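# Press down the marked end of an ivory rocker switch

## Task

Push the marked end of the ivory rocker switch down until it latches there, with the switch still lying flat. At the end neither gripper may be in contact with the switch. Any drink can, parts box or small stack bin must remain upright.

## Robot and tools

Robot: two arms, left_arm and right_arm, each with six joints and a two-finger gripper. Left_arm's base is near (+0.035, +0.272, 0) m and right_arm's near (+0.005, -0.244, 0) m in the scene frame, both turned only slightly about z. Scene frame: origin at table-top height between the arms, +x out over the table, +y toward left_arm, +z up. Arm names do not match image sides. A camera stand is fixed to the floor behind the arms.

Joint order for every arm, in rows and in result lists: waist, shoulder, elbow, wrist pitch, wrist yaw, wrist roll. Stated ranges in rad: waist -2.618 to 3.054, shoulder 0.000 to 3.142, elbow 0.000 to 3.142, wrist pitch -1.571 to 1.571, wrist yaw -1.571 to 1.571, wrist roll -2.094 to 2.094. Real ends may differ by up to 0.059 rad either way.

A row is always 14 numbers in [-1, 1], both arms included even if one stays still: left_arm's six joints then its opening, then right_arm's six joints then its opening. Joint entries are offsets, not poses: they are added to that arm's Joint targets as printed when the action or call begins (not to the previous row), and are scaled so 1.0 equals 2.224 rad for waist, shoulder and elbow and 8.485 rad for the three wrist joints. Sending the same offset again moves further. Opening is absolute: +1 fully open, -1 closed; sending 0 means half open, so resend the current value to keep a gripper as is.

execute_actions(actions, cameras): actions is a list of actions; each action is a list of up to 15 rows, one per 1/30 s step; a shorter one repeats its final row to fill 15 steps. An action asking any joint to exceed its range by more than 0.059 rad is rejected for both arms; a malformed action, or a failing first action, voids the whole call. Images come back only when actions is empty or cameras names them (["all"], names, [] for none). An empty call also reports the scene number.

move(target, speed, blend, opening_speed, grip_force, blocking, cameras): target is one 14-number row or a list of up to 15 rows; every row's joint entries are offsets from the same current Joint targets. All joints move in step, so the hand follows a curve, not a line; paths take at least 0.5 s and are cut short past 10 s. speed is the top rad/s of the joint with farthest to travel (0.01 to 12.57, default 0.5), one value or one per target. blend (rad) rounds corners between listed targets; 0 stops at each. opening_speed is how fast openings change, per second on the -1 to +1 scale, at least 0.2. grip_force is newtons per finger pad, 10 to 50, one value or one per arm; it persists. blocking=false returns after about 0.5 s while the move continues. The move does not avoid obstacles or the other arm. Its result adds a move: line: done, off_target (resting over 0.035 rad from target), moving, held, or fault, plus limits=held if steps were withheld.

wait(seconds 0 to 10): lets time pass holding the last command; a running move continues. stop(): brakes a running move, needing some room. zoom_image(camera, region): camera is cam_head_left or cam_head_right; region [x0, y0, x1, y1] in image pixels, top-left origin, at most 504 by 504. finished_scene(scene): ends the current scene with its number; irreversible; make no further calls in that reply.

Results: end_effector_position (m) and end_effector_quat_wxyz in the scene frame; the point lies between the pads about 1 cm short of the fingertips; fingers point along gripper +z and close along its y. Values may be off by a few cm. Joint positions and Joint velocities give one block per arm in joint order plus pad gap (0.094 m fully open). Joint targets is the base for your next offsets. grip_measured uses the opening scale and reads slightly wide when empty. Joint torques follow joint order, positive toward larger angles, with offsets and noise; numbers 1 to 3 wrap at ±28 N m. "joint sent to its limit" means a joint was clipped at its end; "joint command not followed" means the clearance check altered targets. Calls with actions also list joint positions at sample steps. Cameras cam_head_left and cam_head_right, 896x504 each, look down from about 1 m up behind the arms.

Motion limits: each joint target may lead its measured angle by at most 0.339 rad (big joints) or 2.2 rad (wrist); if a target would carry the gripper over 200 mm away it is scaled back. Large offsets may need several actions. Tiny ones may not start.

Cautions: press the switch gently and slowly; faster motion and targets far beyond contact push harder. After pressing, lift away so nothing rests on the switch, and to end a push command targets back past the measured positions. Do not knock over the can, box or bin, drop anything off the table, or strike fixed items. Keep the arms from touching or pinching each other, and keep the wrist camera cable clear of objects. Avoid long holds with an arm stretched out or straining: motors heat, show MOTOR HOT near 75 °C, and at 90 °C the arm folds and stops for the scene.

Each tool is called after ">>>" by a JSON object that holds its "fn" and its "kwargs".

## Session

>>> {"fn": "execute_actions", "kwargs": {"actions": []}}

>>> {"fn": "zoom_image", "kwargs": {"camera": "cam_head_left", "region": [160, 200, 660, 500]}}

>>> {"fn": "zoom_image", "kwargs": {"camera": "cam_head_right", "region": [160, 200, 660, 500]}}

Scene clock: 0.00 s.
left_arm: end_effector_position=(+0.4273, +0.2847, +0.1115) grip_measured=+1.000 end_effector_quat_wxyz=(+0.604, -0.041, +0.796, +0.012) | right_arm: end_effector_position=(+0.4166, -0.2796, +0.1148) grip_measured=+1.000 end_effector_quat_wxyz=(+0.620, +0.064, +0.780, -0.054)
Joint positions: left_arm=[0.015 1.501 0.327 0.9 -0.072 -0.052 0.094] | right_arm=[-0.001 1.617 0.385 1.003 0.134 0.026 0.094]
Joint velocities: within noise
Joint torques (N m): no reading
Heat: left arm: 24 °C; right arm: 28 °C.
Joint targets: left_arm=[0.015 1.492 0.336 0.909 -0.072 -0.052] | right_arm=[-0.001 1.609 0.393 1.009 0.134 0.026]
Tool commands: left_gripper/opening=+1.0 right_gripper/opening=+1.0

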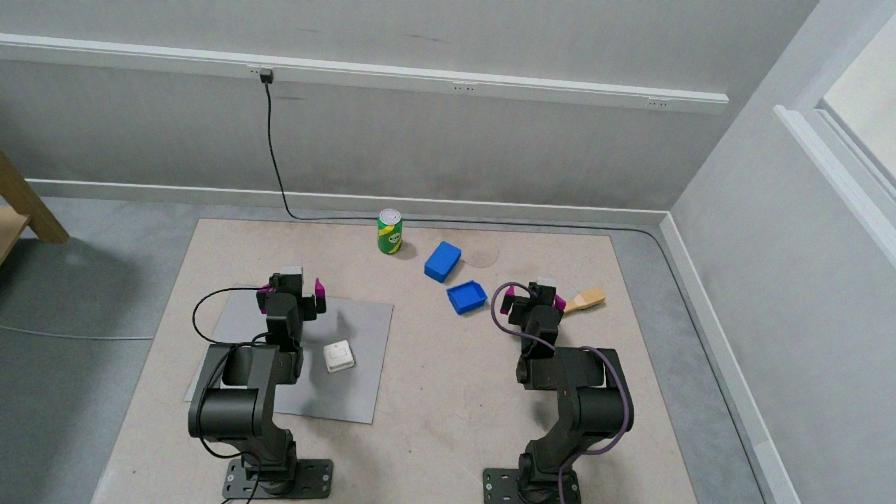

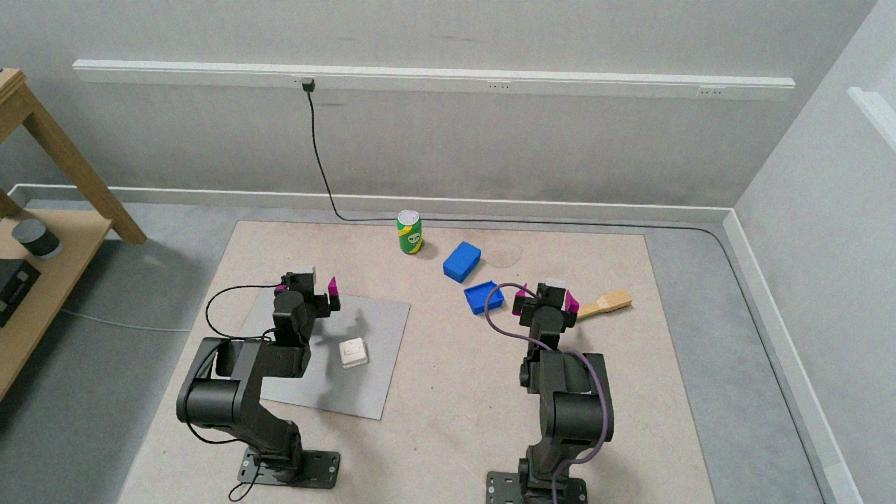

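Scaled by 1.008 from the camera's 896x504 image, which has a finer 1280x720 frame.

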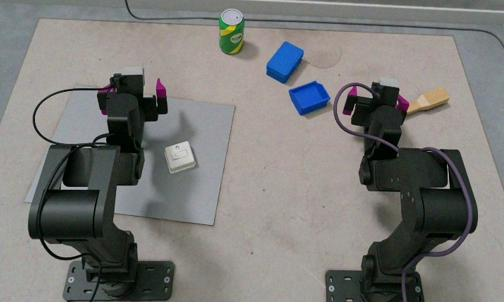

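Scaled by 1.008 from the camera's 896x504 image, which has a finer 1280x720 frame.

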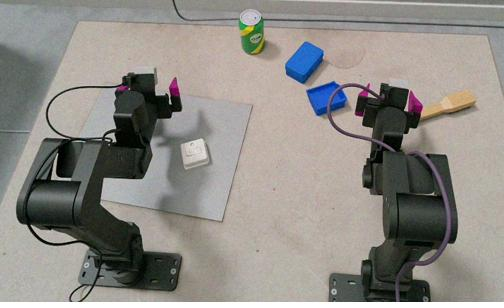

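>>> {"fn": "zoom_image", "kwargs": {"camera": "cam_head_left", "region": [320, 336, 360, 376]}}

>>> {"fn": "zoom_image", "kwargs": {"camera": "cam_head_right", "region": [334, 333, 374, 373]}}

Scaled by 12.600 from the camera's 896x504 image, which has a finer 1280x720 frame.

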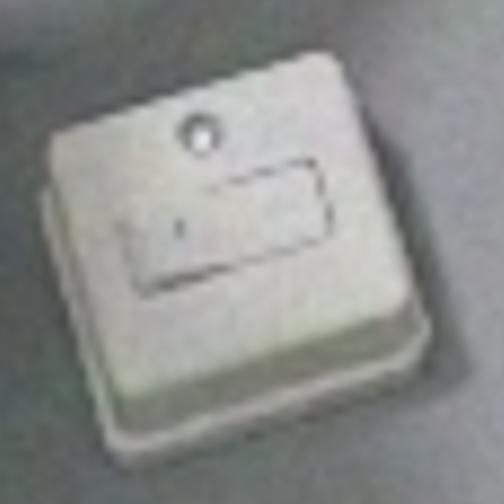

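Scaled by 12.600 from the camera's 896x504 image, which has a finer 1280x720 frame.

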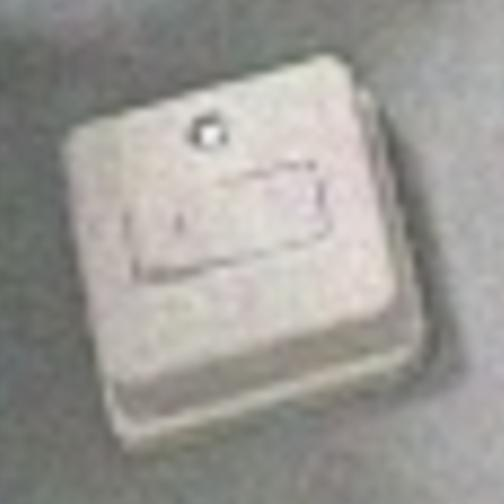

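>>> {"fn": "move", "kwargs": {"target": [[-0.0157, -0.1088, 0.2086, -0.0953, 0.0203, 0.0061, -1, 0, 0, 0, 0, 0, 0, 1], [-0.0297, 0.1639, 0.5254, -0.2837, 0.0519, 0.0061, -1, 0, 0, 0, 0, 0, 0, 1], [-0.0297, 0.1884, 0.4575, -0.269, 0.0519, 0.0061, -1, 0, 0, 0, 0, 0, 0, 1]], "speed": [0.6, 0.6, 0.15], "blend": [0.1, 0.03, 0], "opening_speed": 0.8, "cameras": ["all"]}}

>>> {"fn": "zoom_image", "kwargs": {"camera": "cam_head_left", "region": [315, 325, 365, 375]}}

>>> {"fn": "zoom_image", "kwargs": {"camera": "cam_head_right", "region": [329, 322, 379, 372]}}

Scene clock: 23.43 s.
left_arm: end_effector_position=(+0.2930, +0.1945, +0.0699) grip_measured=-0.995 end_effector_quat_wxyz=(-0.179, -0.007, +0.970, -0.165) | right_arm: end_effector_position=(+0.4166, -0.2796, +0.1147) grip_measured=+1.000 end_effector_quat_wxyz=(+0.620, +0.064, +0.780, -0.054)
Joint positions: left_arm=[-0.045 1.896 1.357 -1.384 0.351 -0.013 0] | right_arm=[-0.001 1.617 0.385 1.002 0.134 0.026 0.094]
Joint torques (N m): left_arm=[-0.66 -6.48 5.44 -0.04 0.42 0.1] | right_arm=[-0.01 -5.33 5.97 2.14 0.02 -0.03]
Heat: left arm: 27 °C; right arm: 31 °C.
Joint targets: left_arm=[-0.051 1.911 1.354 -1.373 0.368 -0.001] | right_arm=[-0.001 1.609 0.393 1.009 0.134 0.026]
move: done

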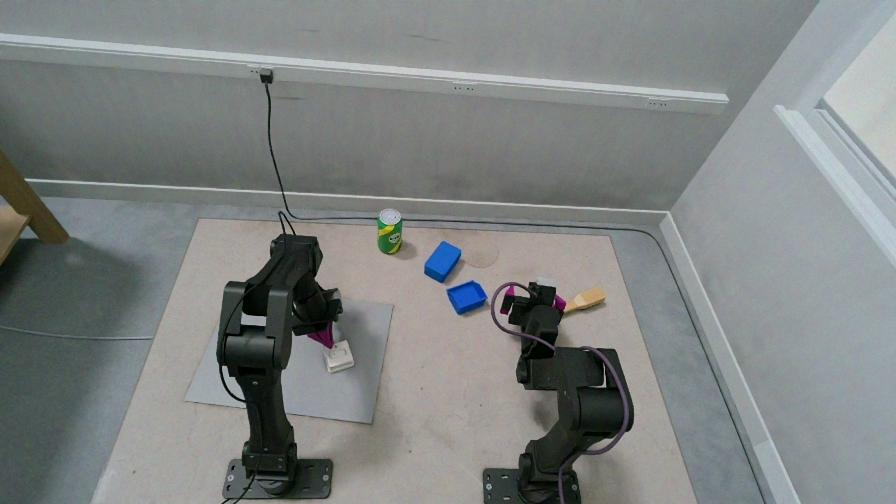

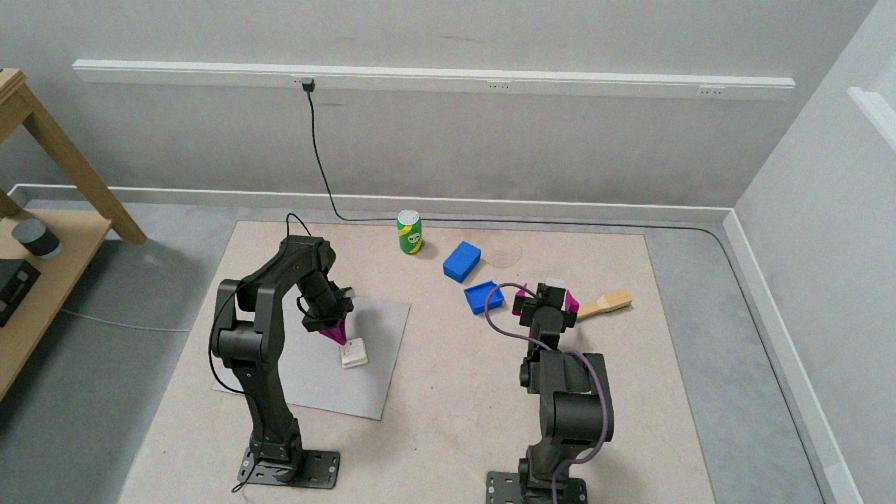

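Scaled by 10.080 from the camera's 896x504 image, which has a finer 1280x720 frame.

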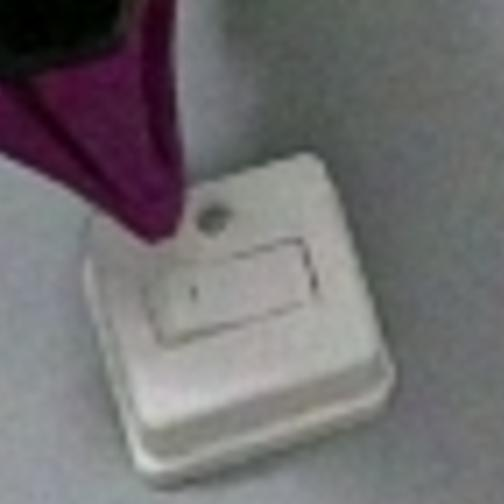

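Scaled by 10.080 from the camera's 896x504 image, which has a finer 1280x720 frame.

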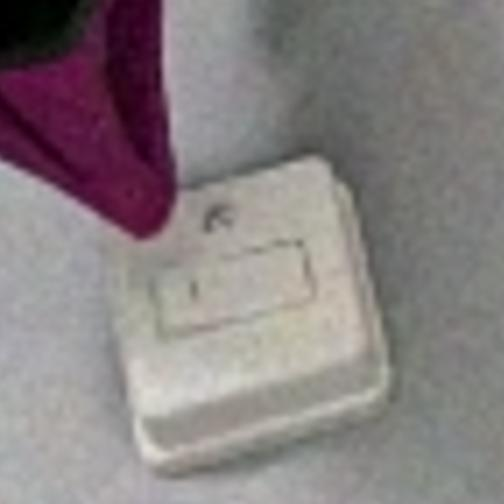

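>>> {"fn": "move", "kwargs": {"target": [-0.00517, 0.00933, -0.01724, 0.00697, 0, 0, -1, 0, 0, 0, 0, 0, 0, 1], "speed": 0.06, "cameras": ["all"]}}

>>> {"fn": "zoom_image", "kwargs": {"camera": "cam_head_left", "region": [315, 325, 365, 375]}}

>>> {"fn": "zoom_image", "kwargs": {"camera": "cam_head_right", "region": [329, 322, 379, 372]}}

Scene clock: 33.73 s.
left_arm: end_effector_position=(+0.2930, +0.1915, +0.0546) grip_measured=-0.995 end_effector_quat_wxyz=(-0.178, -0.001, +0.970, -0.165) | right_arm: end_effector_position=(+0.4166, -0.2796, +0.1147) grip_measured=+1.000 end_effector_quat_wxyz=(+0.620, +0.064, +0.780, -0.054)
Joint positions: left_arm=[-0.056 1.914 1.32 -1.325 0.351 -0.013 0] | right_arm=[-0.001 1.617 0.385 1.002 0.134 0.026 0.094]
Joint torques (N m): left_arm=[-0.55 -6.34 5.14 -0.05 0.42 0.08] | right_arm=[-0.01 -5.31 5.97 2.14 0.02 -0.03]
Heat: left arm: 26 °C; right arm: 32 °C.
Joint targets: left_arm=[-0.063 1.932 1.315 -1.314 0.368 -0.001] | right_arm=[-0.001 1.609 0.393 1.009 0.134 0.026]
move: done

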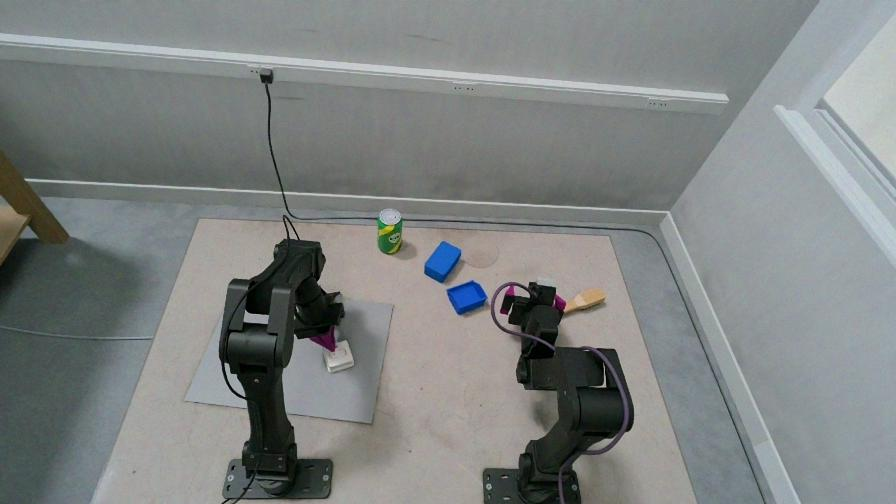

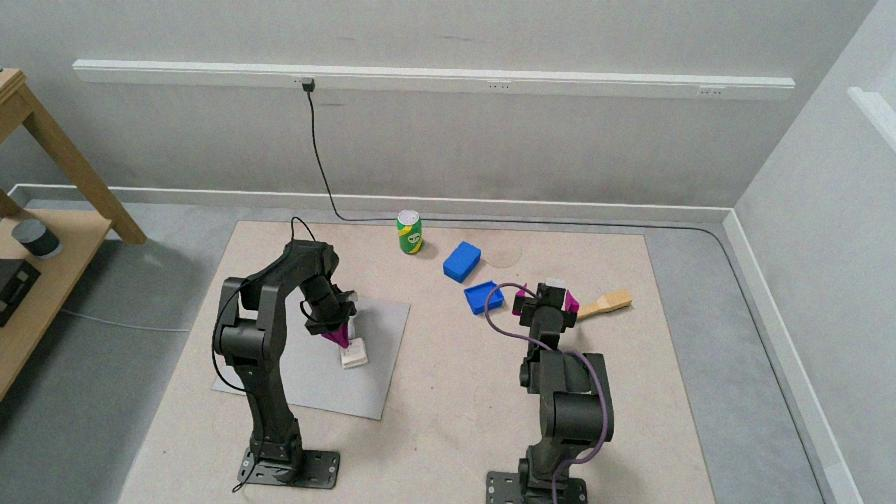

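Scaled by 10.080 from the camera's 896x504 image, which has a finer 1280x720 frame.

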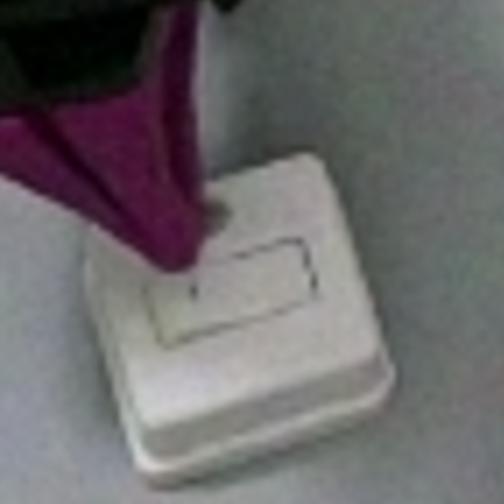

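Scaled by 10.080 from the camera's 896x504 image, which has a finer 1280x720 frame.

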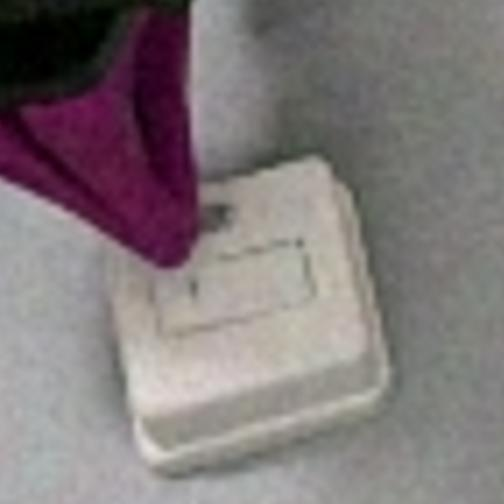

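>>> {"fn": "move", "kwargs": {"target": [0, 0.00716, -0.01732, 0.00642, 0, 0, -1, 0, 0, 0, 0, 0, 0, 1], "speed": 0.04, "cameras": ["all"]}}

>>> {"fn": "zoom_image", "kwargs": {"camera": "cam_head_left", "region": [315, 325, 365, 375]}}

>>> {"fn": "zoom_image", "kwargs": {"camera": "cam_head_right", "region": [329, 322, 379, 372]}}

Scene clock: 39.40 s.
left_arm: end_effector_position=(+0.2920, +0.1908, +0.0427) grip_measured=-0.995 end_effector_quat_wxyz=(-0.178, -0.001, +0.970, -0.167) | right_arm: end_effector_position=(+0.4166, -0.2796, +0.1147) grip_measured=+1.000 end_effector_quat_wxyz=(+0.620, +0.064, +0.780, -0.054)
Joint positions: left_arm=[-0.056 1.927 1.286 -1.277 0.356 -0.013 0] | right_arm=[-0.001 1.617 0.385 1.002 0.134 0.026 0.094]
Joint torques (N m): left_arm=[-0.68 -6.15 4.78 0.04 0.34 0.1] | right_arm=[-0.02 -5.33 5.97 2.14 0.01 -0.03]
Heat: left arm: 26 °C; right arm: 33 °C.
Joint targets: left_arm=[-0.063 1.948 1.277 -1.260 0.368 -0.001] | right_arm=[-0.001 1.609 0.393 1.009 0.134 0.026]
move: done

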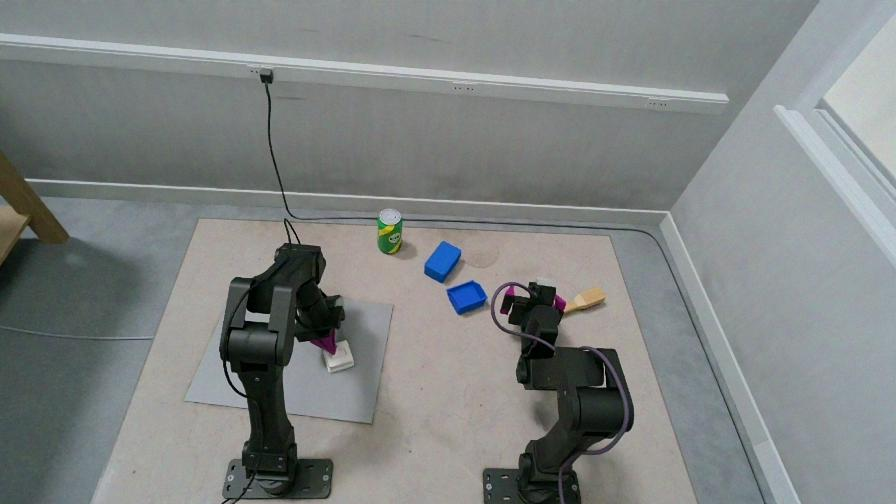

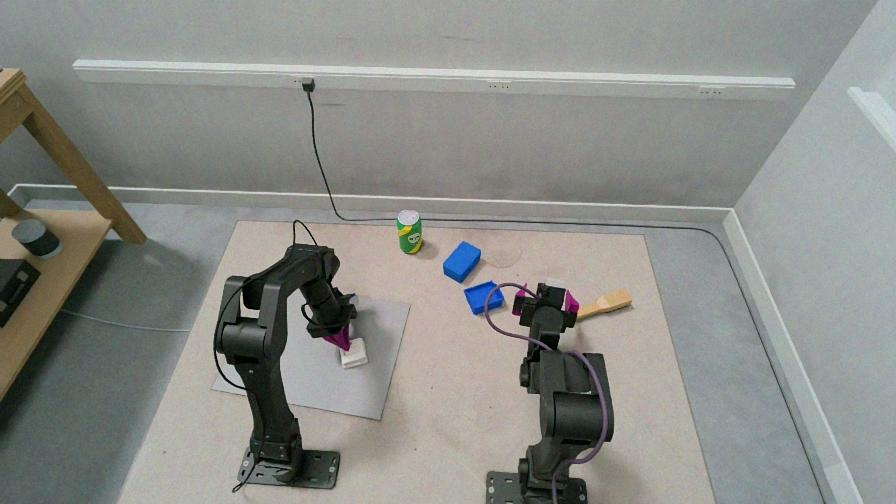

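Scaled by 10.080 from the camera's 896x504 image, which has a finer 1280x720 frame.

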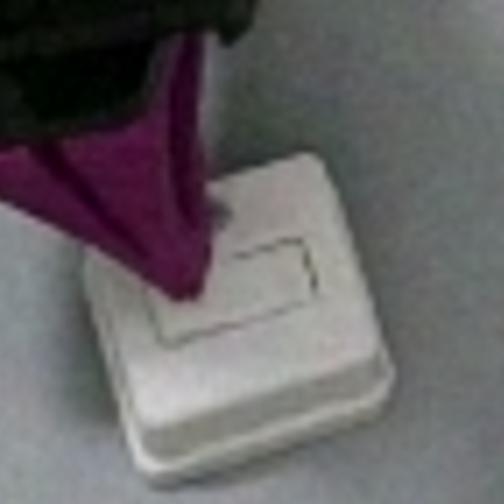

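Scaled by 10.080 from the camera's 896x504 image, which has a finer 1280x720 frame.

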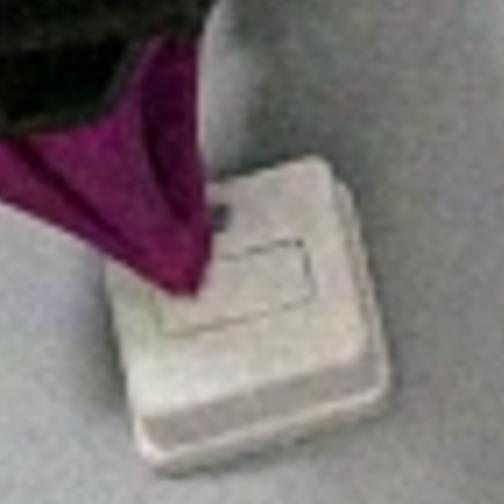

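>>> {"fn": "move", "kwargs": {"target": [0, 0.00355, -0.00652, 0.00264, 0, 0, -1, 0, 0, 0, 0, 0, 0, 1], "speed": 0.04, "cameras": ["all"]}}

>>> {"fn": "zoom_image", "kwargs": {"camera": "cam_head_left", "region": [315, 325, 365, 375]}}

>>> {"fn": "zoom_image", "kwargs": {"camera": "cam_head_right", "region": [329, 322, 379, 372]}}

Scene clock: 41.83 s.
left_arm: end_effector_position=(+0.2924, +0.1889, +0.0415) grip_measured=-0.995 end_effector_quat_wxyz=(-0.176, -0.002, +0.969, -0.172) | right_arm: end_effector_position=(+0.4166, -0.2796, +0.1147) grip_measured=+1.000 end_effector_quat_wxyz=(+0.620, +0.064, +0.780, -0.054)
Joint positions: left_arm=[-0.056 1.927 1.279 -1.267 0.367 -0.013 0] | right_arm=[-0.001 1.617 0.385 1.002 0.134 0.026 0.094]
Joint torques (N m): left_arm=[-0.54 -5.55 4.12 0.15 0.27 0.11] | right_arm=[0.01 -5.31 5.98 2.14 0.01 -0.02]
Heat: left arm: 26 °C; right arm: 33 °C.
Joint targets: left_arm=[-0.063 1.956 1.262 -1.237 0.368 -0.001] | right_arm=[-0.001 1.609 0.393 1.009 0.134 0.026]
move: done

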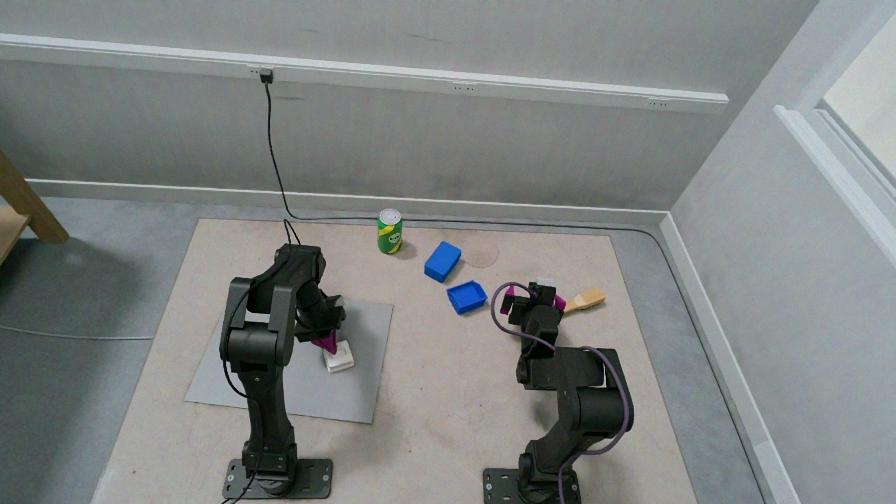

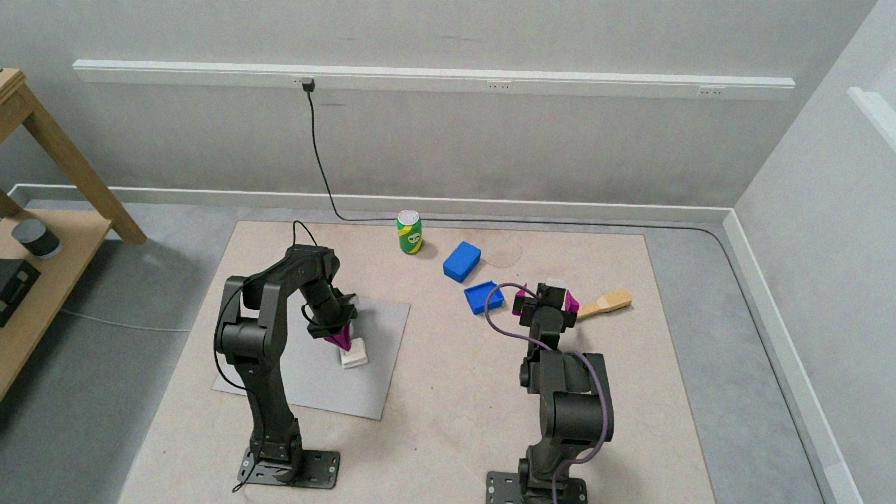

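Scaled by 10.080 from the camera's 896x504 image, which has a finer 1280x720 frame.

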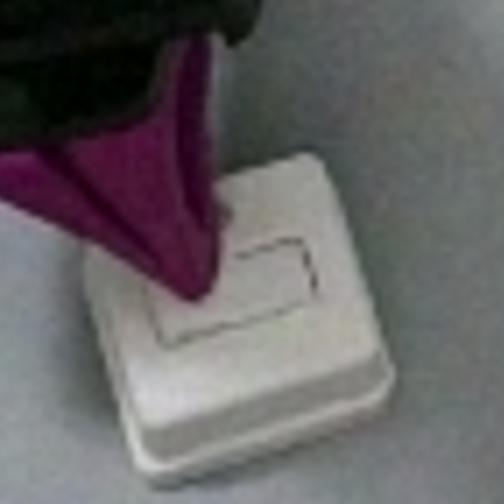

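Scaled by 10.080 from the camera's 896x504 image, which has a finer 1280x720 frame.

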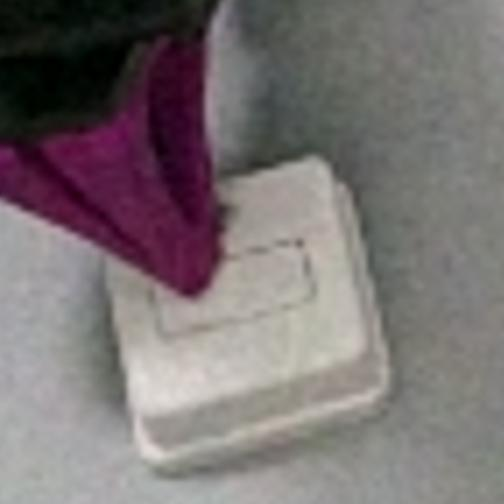

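>>> {"fn": "move", "kwargs": {"target": [0.0054, 0.00295, -0.00544, 0.0022, 0, 0, -1, 0, 0, 0, 0, 0, 0, 1], "speed": 0.04, "cameras": ["all"]}}

>>> {"fn": "zoom_image", "kwargs": {"camera": "cam_head_left", "region": [315, 325, 365, 375]}}

>>> {"fn": "zoom_image", "kwargs": {"camera": "cam_head_right", "region": [329, 322, 379, 372]}}

Scene clock: 49.00 s.
left_arm: end_effector_position=(+0.2924, +0.1889, +0.0410) grip_measured=-0.995 end_effector_quat_wxyz=(-0.176, -0.005, +0.968, -0.177) | right_arm: end_effector_position=(+0.4166, -0.2796, +0.1147) grip_measured=+1.000 end_effector_quat_wxyz=(+0.620, +0.064, +0.780, -0.054)
Joint positions: left_arm=[-0.051 1.927 1.275 -1.263 0.375 -0.013 0] | right_arm=[-0.001 1.617 0.385 1.002 0.134 0.026 0.094]
Joint torques (N m): left_arm=[0.02 -5.07 3.23 0.29 0.16 0.09] | right_arm=[-0.01 -5.31 5.97 2.14 0.02 -0.03]
Heat: left arm: 25 °C; right arm: 33 °C.
Joint targets: left_arm=[-0.051 1.962 1.250 -1.218 0.368 -0.001] | right_arm=[-0.001 1.609 0.393 1.009 0.134 0.026]
move: off_target (left_arm); left_arm: the wrist pitch is farthest, 0.044 rad from its target

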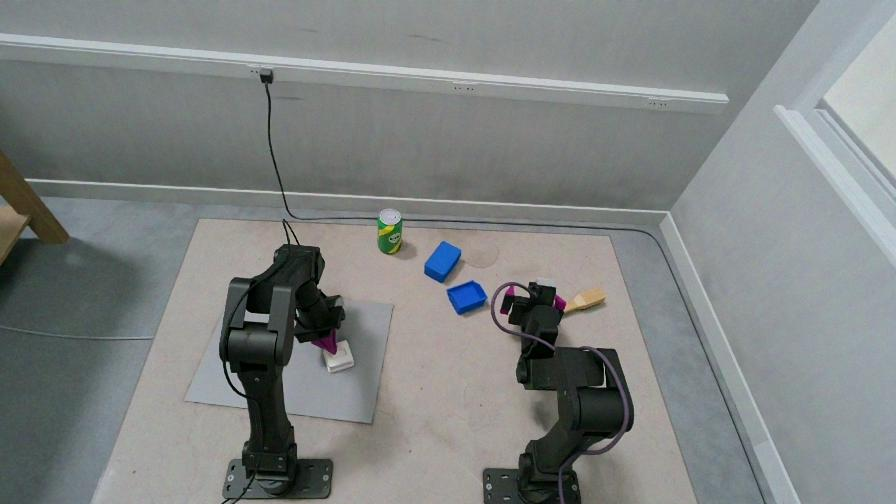

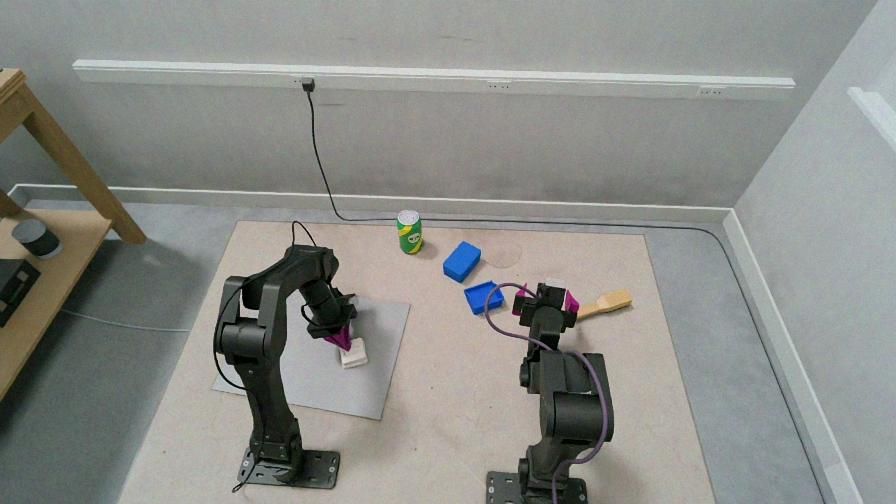

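Scaled by 10.080 from the camera's 896x504 image, which has a finer 1280x720 frame.

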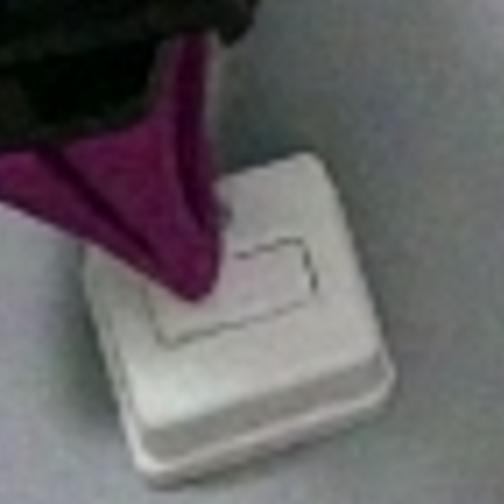

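Scaled by 10.080 from the camera's 896x504 image, which has a finer 1280x720 frame.

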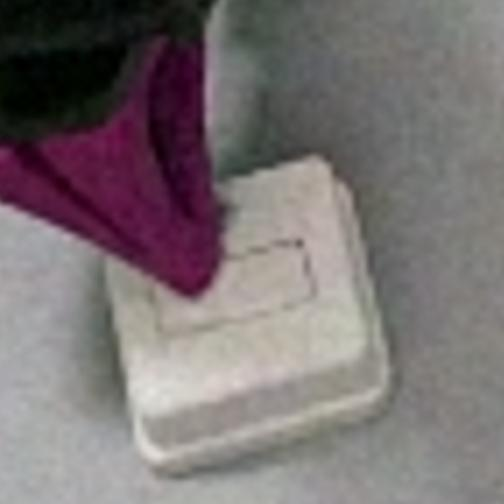

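>>> {"fn": "zoom_image", "kwargs": {"camera": "cam_head_left", "region": [321, 336, 349, 364]}}

>>> {"fn": "zoom_image", "kwargs": {"camera": "cam_head_right", "region": [335, 333, 363, 361]}}

Scaled by 18.000 from the camera's 896x504 image, which has a finer 1280x720 frame.

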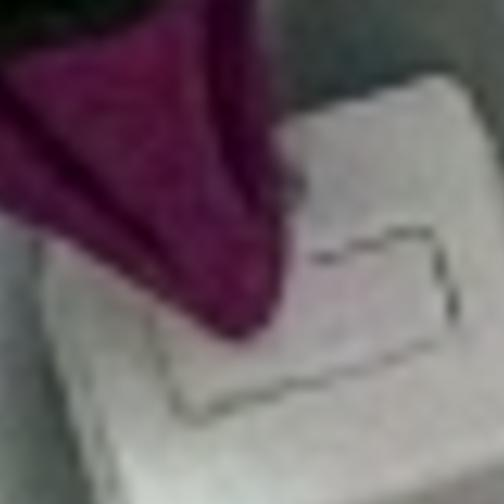

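Scaled by 18.000 from the camera's 896x504 image, which has a finer 1280x720 frame.

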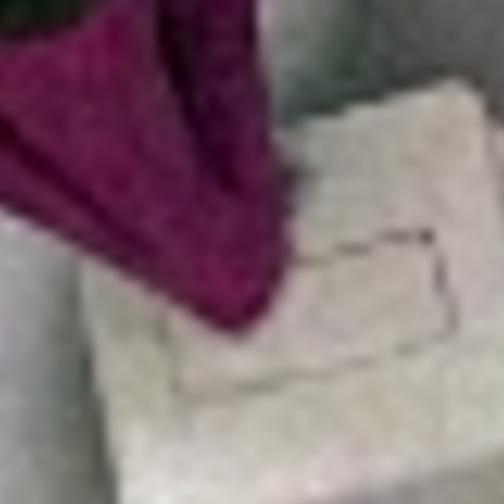

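>>> {"fn": "move", "kwargs": {"target": [[0, -0.0063, 0.02698, 0, 0, 0, -1, 0, 0, 0, 0, 0, 0, 1], [0.00854, -0.0063, 0.03597, -0.01532, 0, 0, -1, 0, 0, 0, 0, 0, 0, 1]], "speed": [0.06, 0.1], "blend": [0.01, 0], "cameras": ["all"]}}

>>> {"fn": "zoom_image", "kwargs": {"camera": "cam_head_left", "region": [321, 336, 349, 364]}}

>>> {"fn": "zoom_image", "kwargs": {"camera": "cam_head_right", "region": [335, 333, 363, 361]}}

Scene clock: 78.80 s.
left_arm: end_effector_position=(+0.2869, +0.1933, +0.0518) grip_measured=-0.995 end_effector_quat_wxyz=(-0.195, -0.015, +0.965, -0.174) | right_arm: end_effector_position=(+0.4166, -0.2796, +0.1147) grip_measured=+1.000 end_effector_quat_wxyz=(+0.620, +0.064, +0.780, -0.054)
Joint positions: left_arm=[-0.038 1.927 1.306 -1.337 0.371 -0.013 0] | right_arm=[-0.001 1.617 0.385 1.002 0.134 0.026 0.094]
Joint torques (N m): left_arm=[0.4 -6.09 7.95 -0.34 0.2 0.09] | right_arm=[-0.01 -5.31 5.96 2.15 0.02 -0.02]
Heat: left arm: 25 °C; right arm: 35 °C.
Joint targets: left_arm=[-0.032 1.948 1.330 -1.348 0.368 -0.001] | right_arm=[-0.001 1.609 0.393 1.009 0.134 0.026]
move: done

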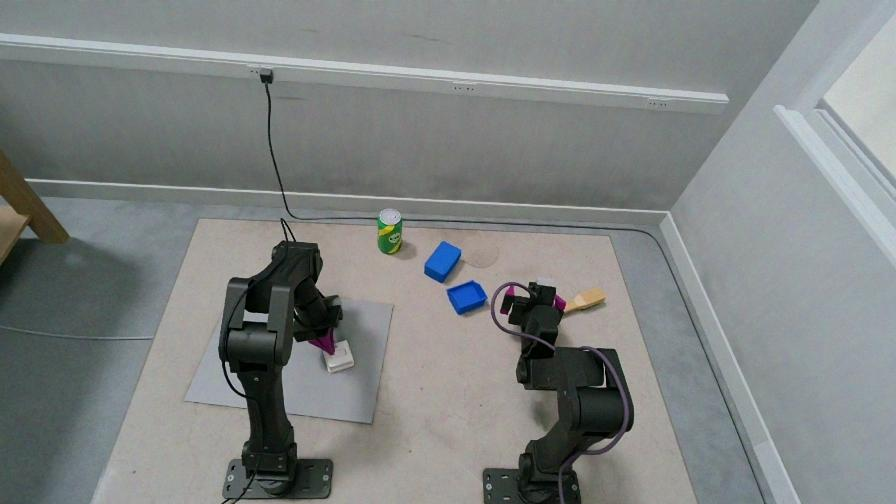

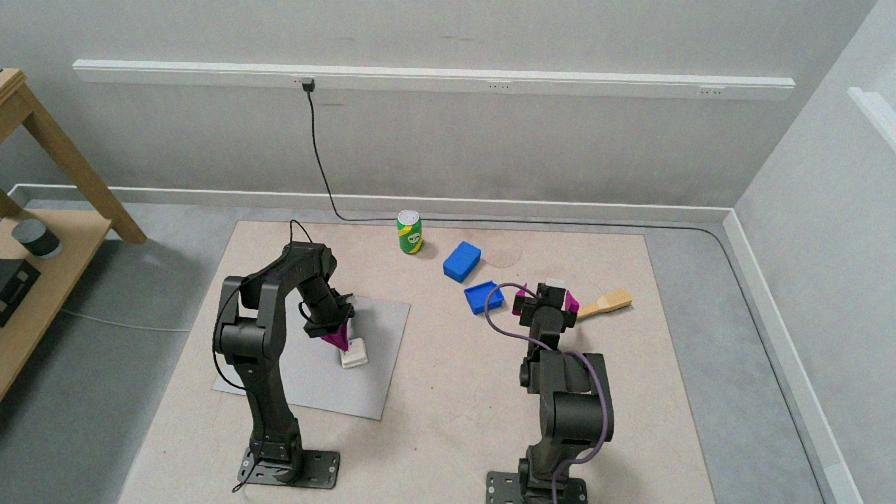

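Scaled by 18.000 from the camera's 896x504 image, which has a finer 1280x720 frame.

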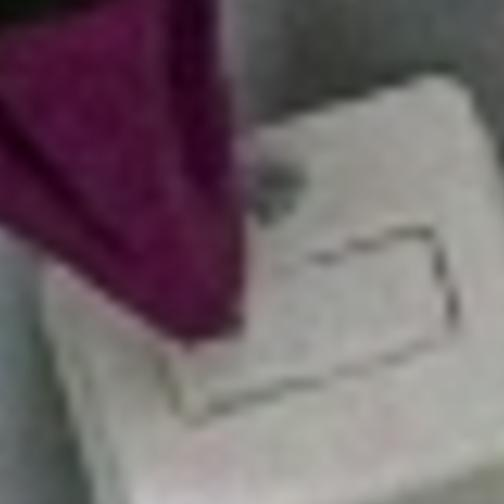

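Scaled by 18.000 from the camera's 896x504 image, which has a finer 1280x720 frame.

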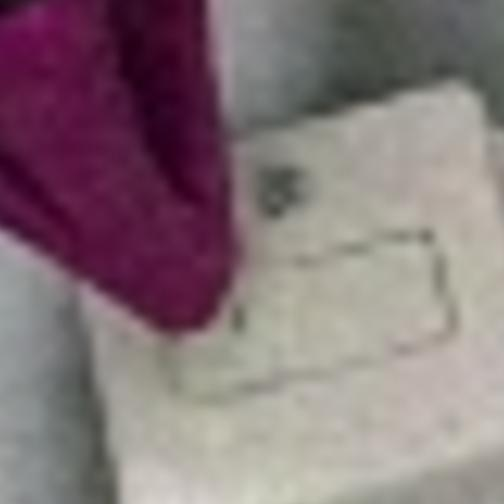

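>>> {"fn": "move", "kwargs": {"target": [-0.00944, 0.00382, -0.01933, 0.00534, 0, 0, -1, 0, 0, 0, 0, 0, 0, 1], "speed": 0.04, "cameras": ["all"]}}

>>> {"fn": "zoom_image", "kwargs": {"camera": "cam_head_left", "region": [321, 336, 349, 364]}}

>>> {"fn": "zoom_image", "kwargs": {"camera": "cam_head_right", "region": [335, 333, 363, 361]}}

Scene clock: 85.47 s.
left_arm: end_effector_position=(+0.2862, +0.1911, +0.0457) grip_measured=-0.995 end_effector_quat_wxyz=(-0.196, -0.011, +0.965, -0.173) | right_arm: end_effector_position=(+0.4166, -0.2796, +0.1147) grip_measured=+1.000 end_effector_quat_wxyz=(+0.620, +0.064, +0.780, -0.054)
Joint positions: left_arm=[-0.047 1.935 1.292 -1.314 0.371 -0.013 0] | right_arm=[-0.001 1.617 0.385 1.002 0.134 0.026 0.094]
Joint torques (N m): left_arm=[-0.54 -6.17 5.03 -0.09 0.2 0.11] | right_arm=[-0.01 -5.31 5.98 2.14 0.02 -0.03]
Heat: left arm: 25 °C; right arm: 35 °C.
Joint targets: left_arm=[-0.053 1.957 1.287 -1.303 0.368 -0.001] | right_arm=[-0.001 1.609 0.393 1.009 0.134 0.026]
move: done

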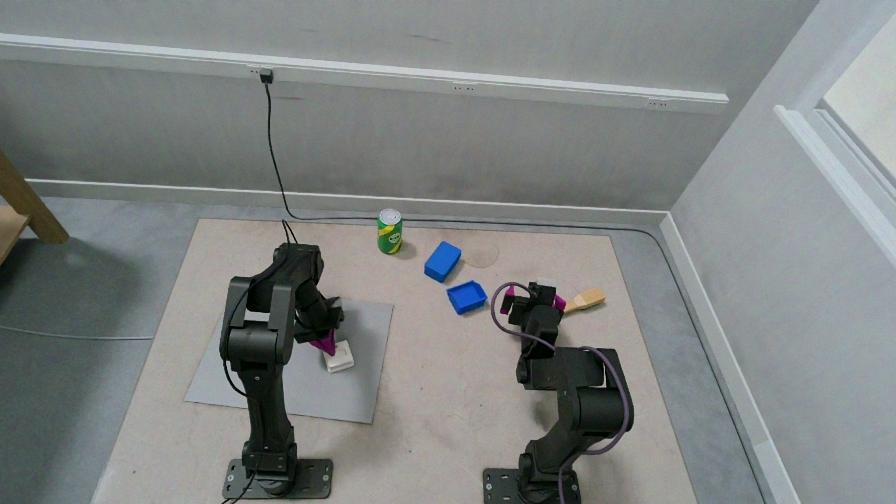

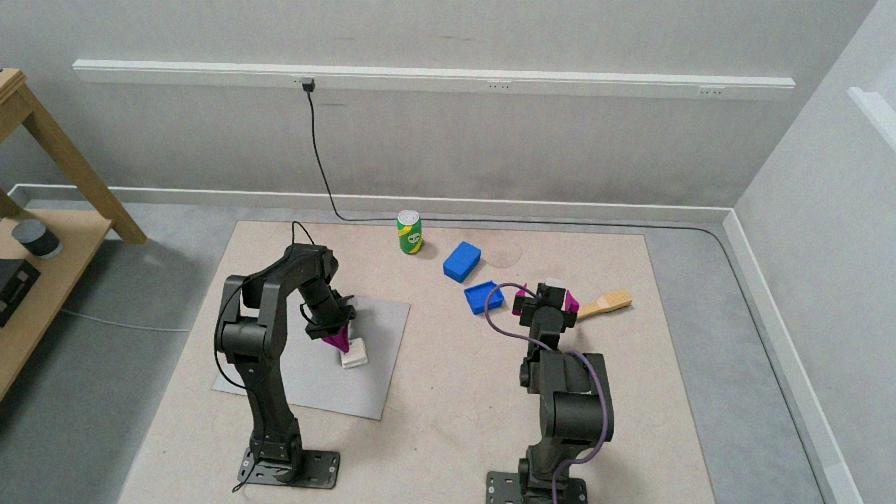

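Scaled by 18.000 from the camera's 896x504 image, which has a finer 1280x720 frame.

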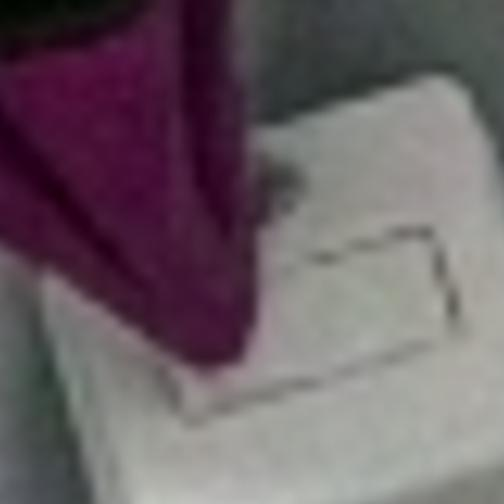

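Scaled by 18.000 from the camera's 896x504 image, which has a finer 1280x720 frame.

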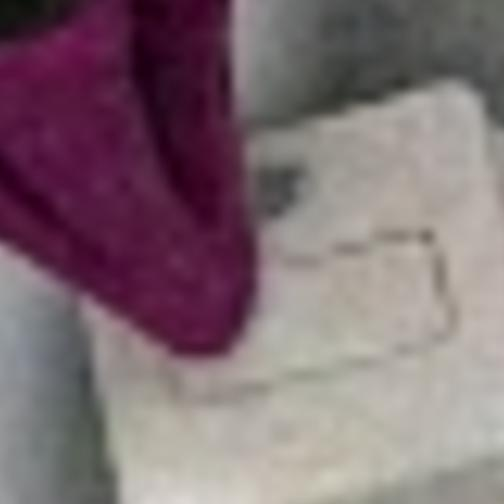

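>>> {"fn": "move", "kwargs": {"target": [0.0027, 0.00535, -0.00799, 0.00349, 0, 0, -1, 0, 0, 0, 0, 0, 0, 1], "speed": 0.04, "cameras": ["all"]}}

>>> {"fn": "zoom_image", "kwargs": {"camera": "cam_head_left", "region": [321, 336, 349, 364]}}

>>> {"fn": "zoom_image", "kwargs": {"camera": "cam_head_right", "region": [335, 333, 363, 361]}}

Scene clock: 90.40 s.
left_arm: end_effector_position=(+0.2863, +0.1904, +0.0433) grip_measured=-0.995 end_effector_quat_wxyz=(-0.196, -0.011, +0.965, -0.176) | right_arm: end_effector_position=(+0.4166, -0.2796, +0.1147) grip_measured=+1.000 end_effector_quat_wxyz=(+0.620, +0.064, +0.780, -0.054)
Joint positions: left_arm=[-0.047 1.94 1.286 -1.304 0.375 -0.013 0] | right_arm=[-0.001 1.617 0.385 1.002 0.134 0.026 0.094]
Joint torques (N m): left_arm=[-0.03 -5.59 3.93 0.06 0.15 0.1] | right_arm=[-0.01 -5.33 5.98 2.14 0.02 -0.02]
Heat: left arm: 25 °C; right arm: 35 °C.
Joint targets: left_arm=[-0.047 1.969 1.270 -1.273 0.368 -0.001] | right_arm=[-0.001 1.609 0.393 1.009 0.134 0.026]
move: done

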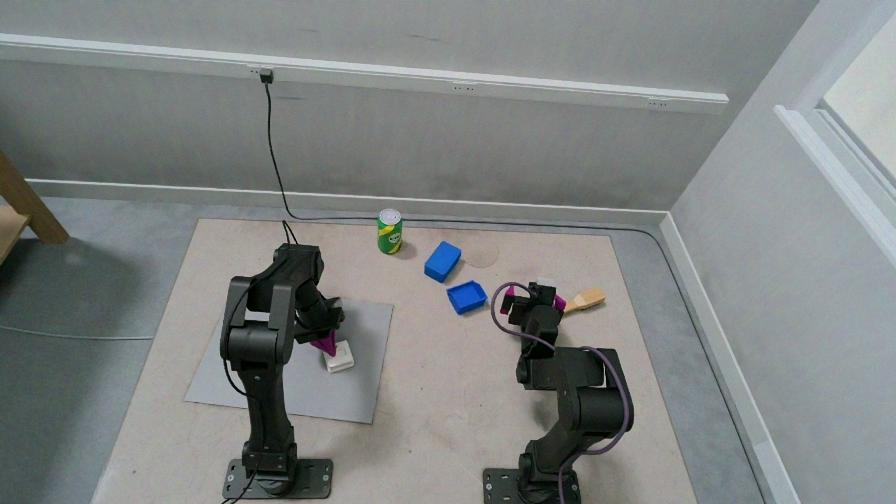

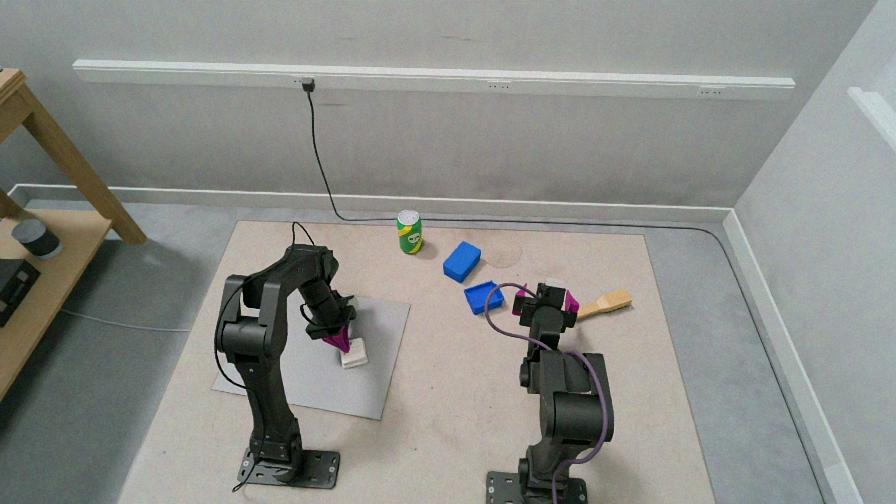

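Scaled by 18.000 from the camera's 896x504 image, which has a finer 1280x720 frame.

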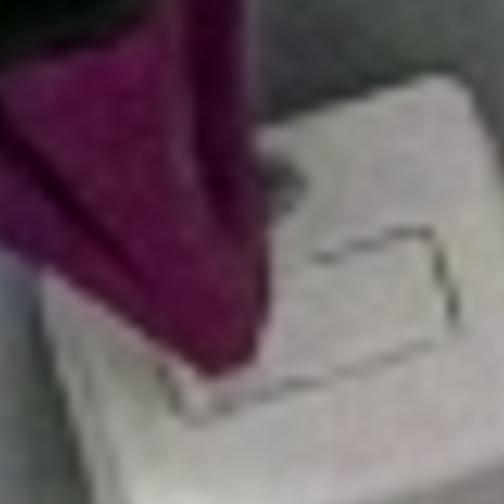

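Scaled by 18.000 from the camera's 896x504 image, which has a finer 1280x720 frame.

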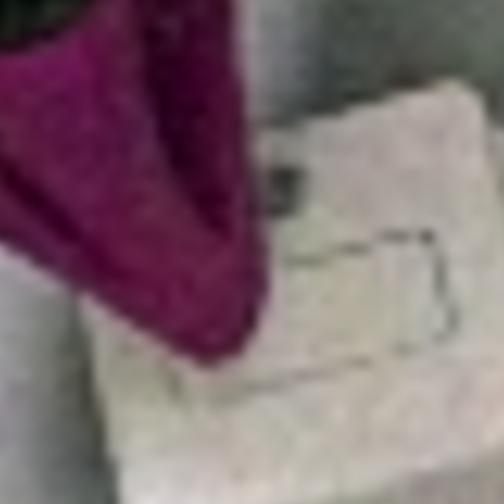

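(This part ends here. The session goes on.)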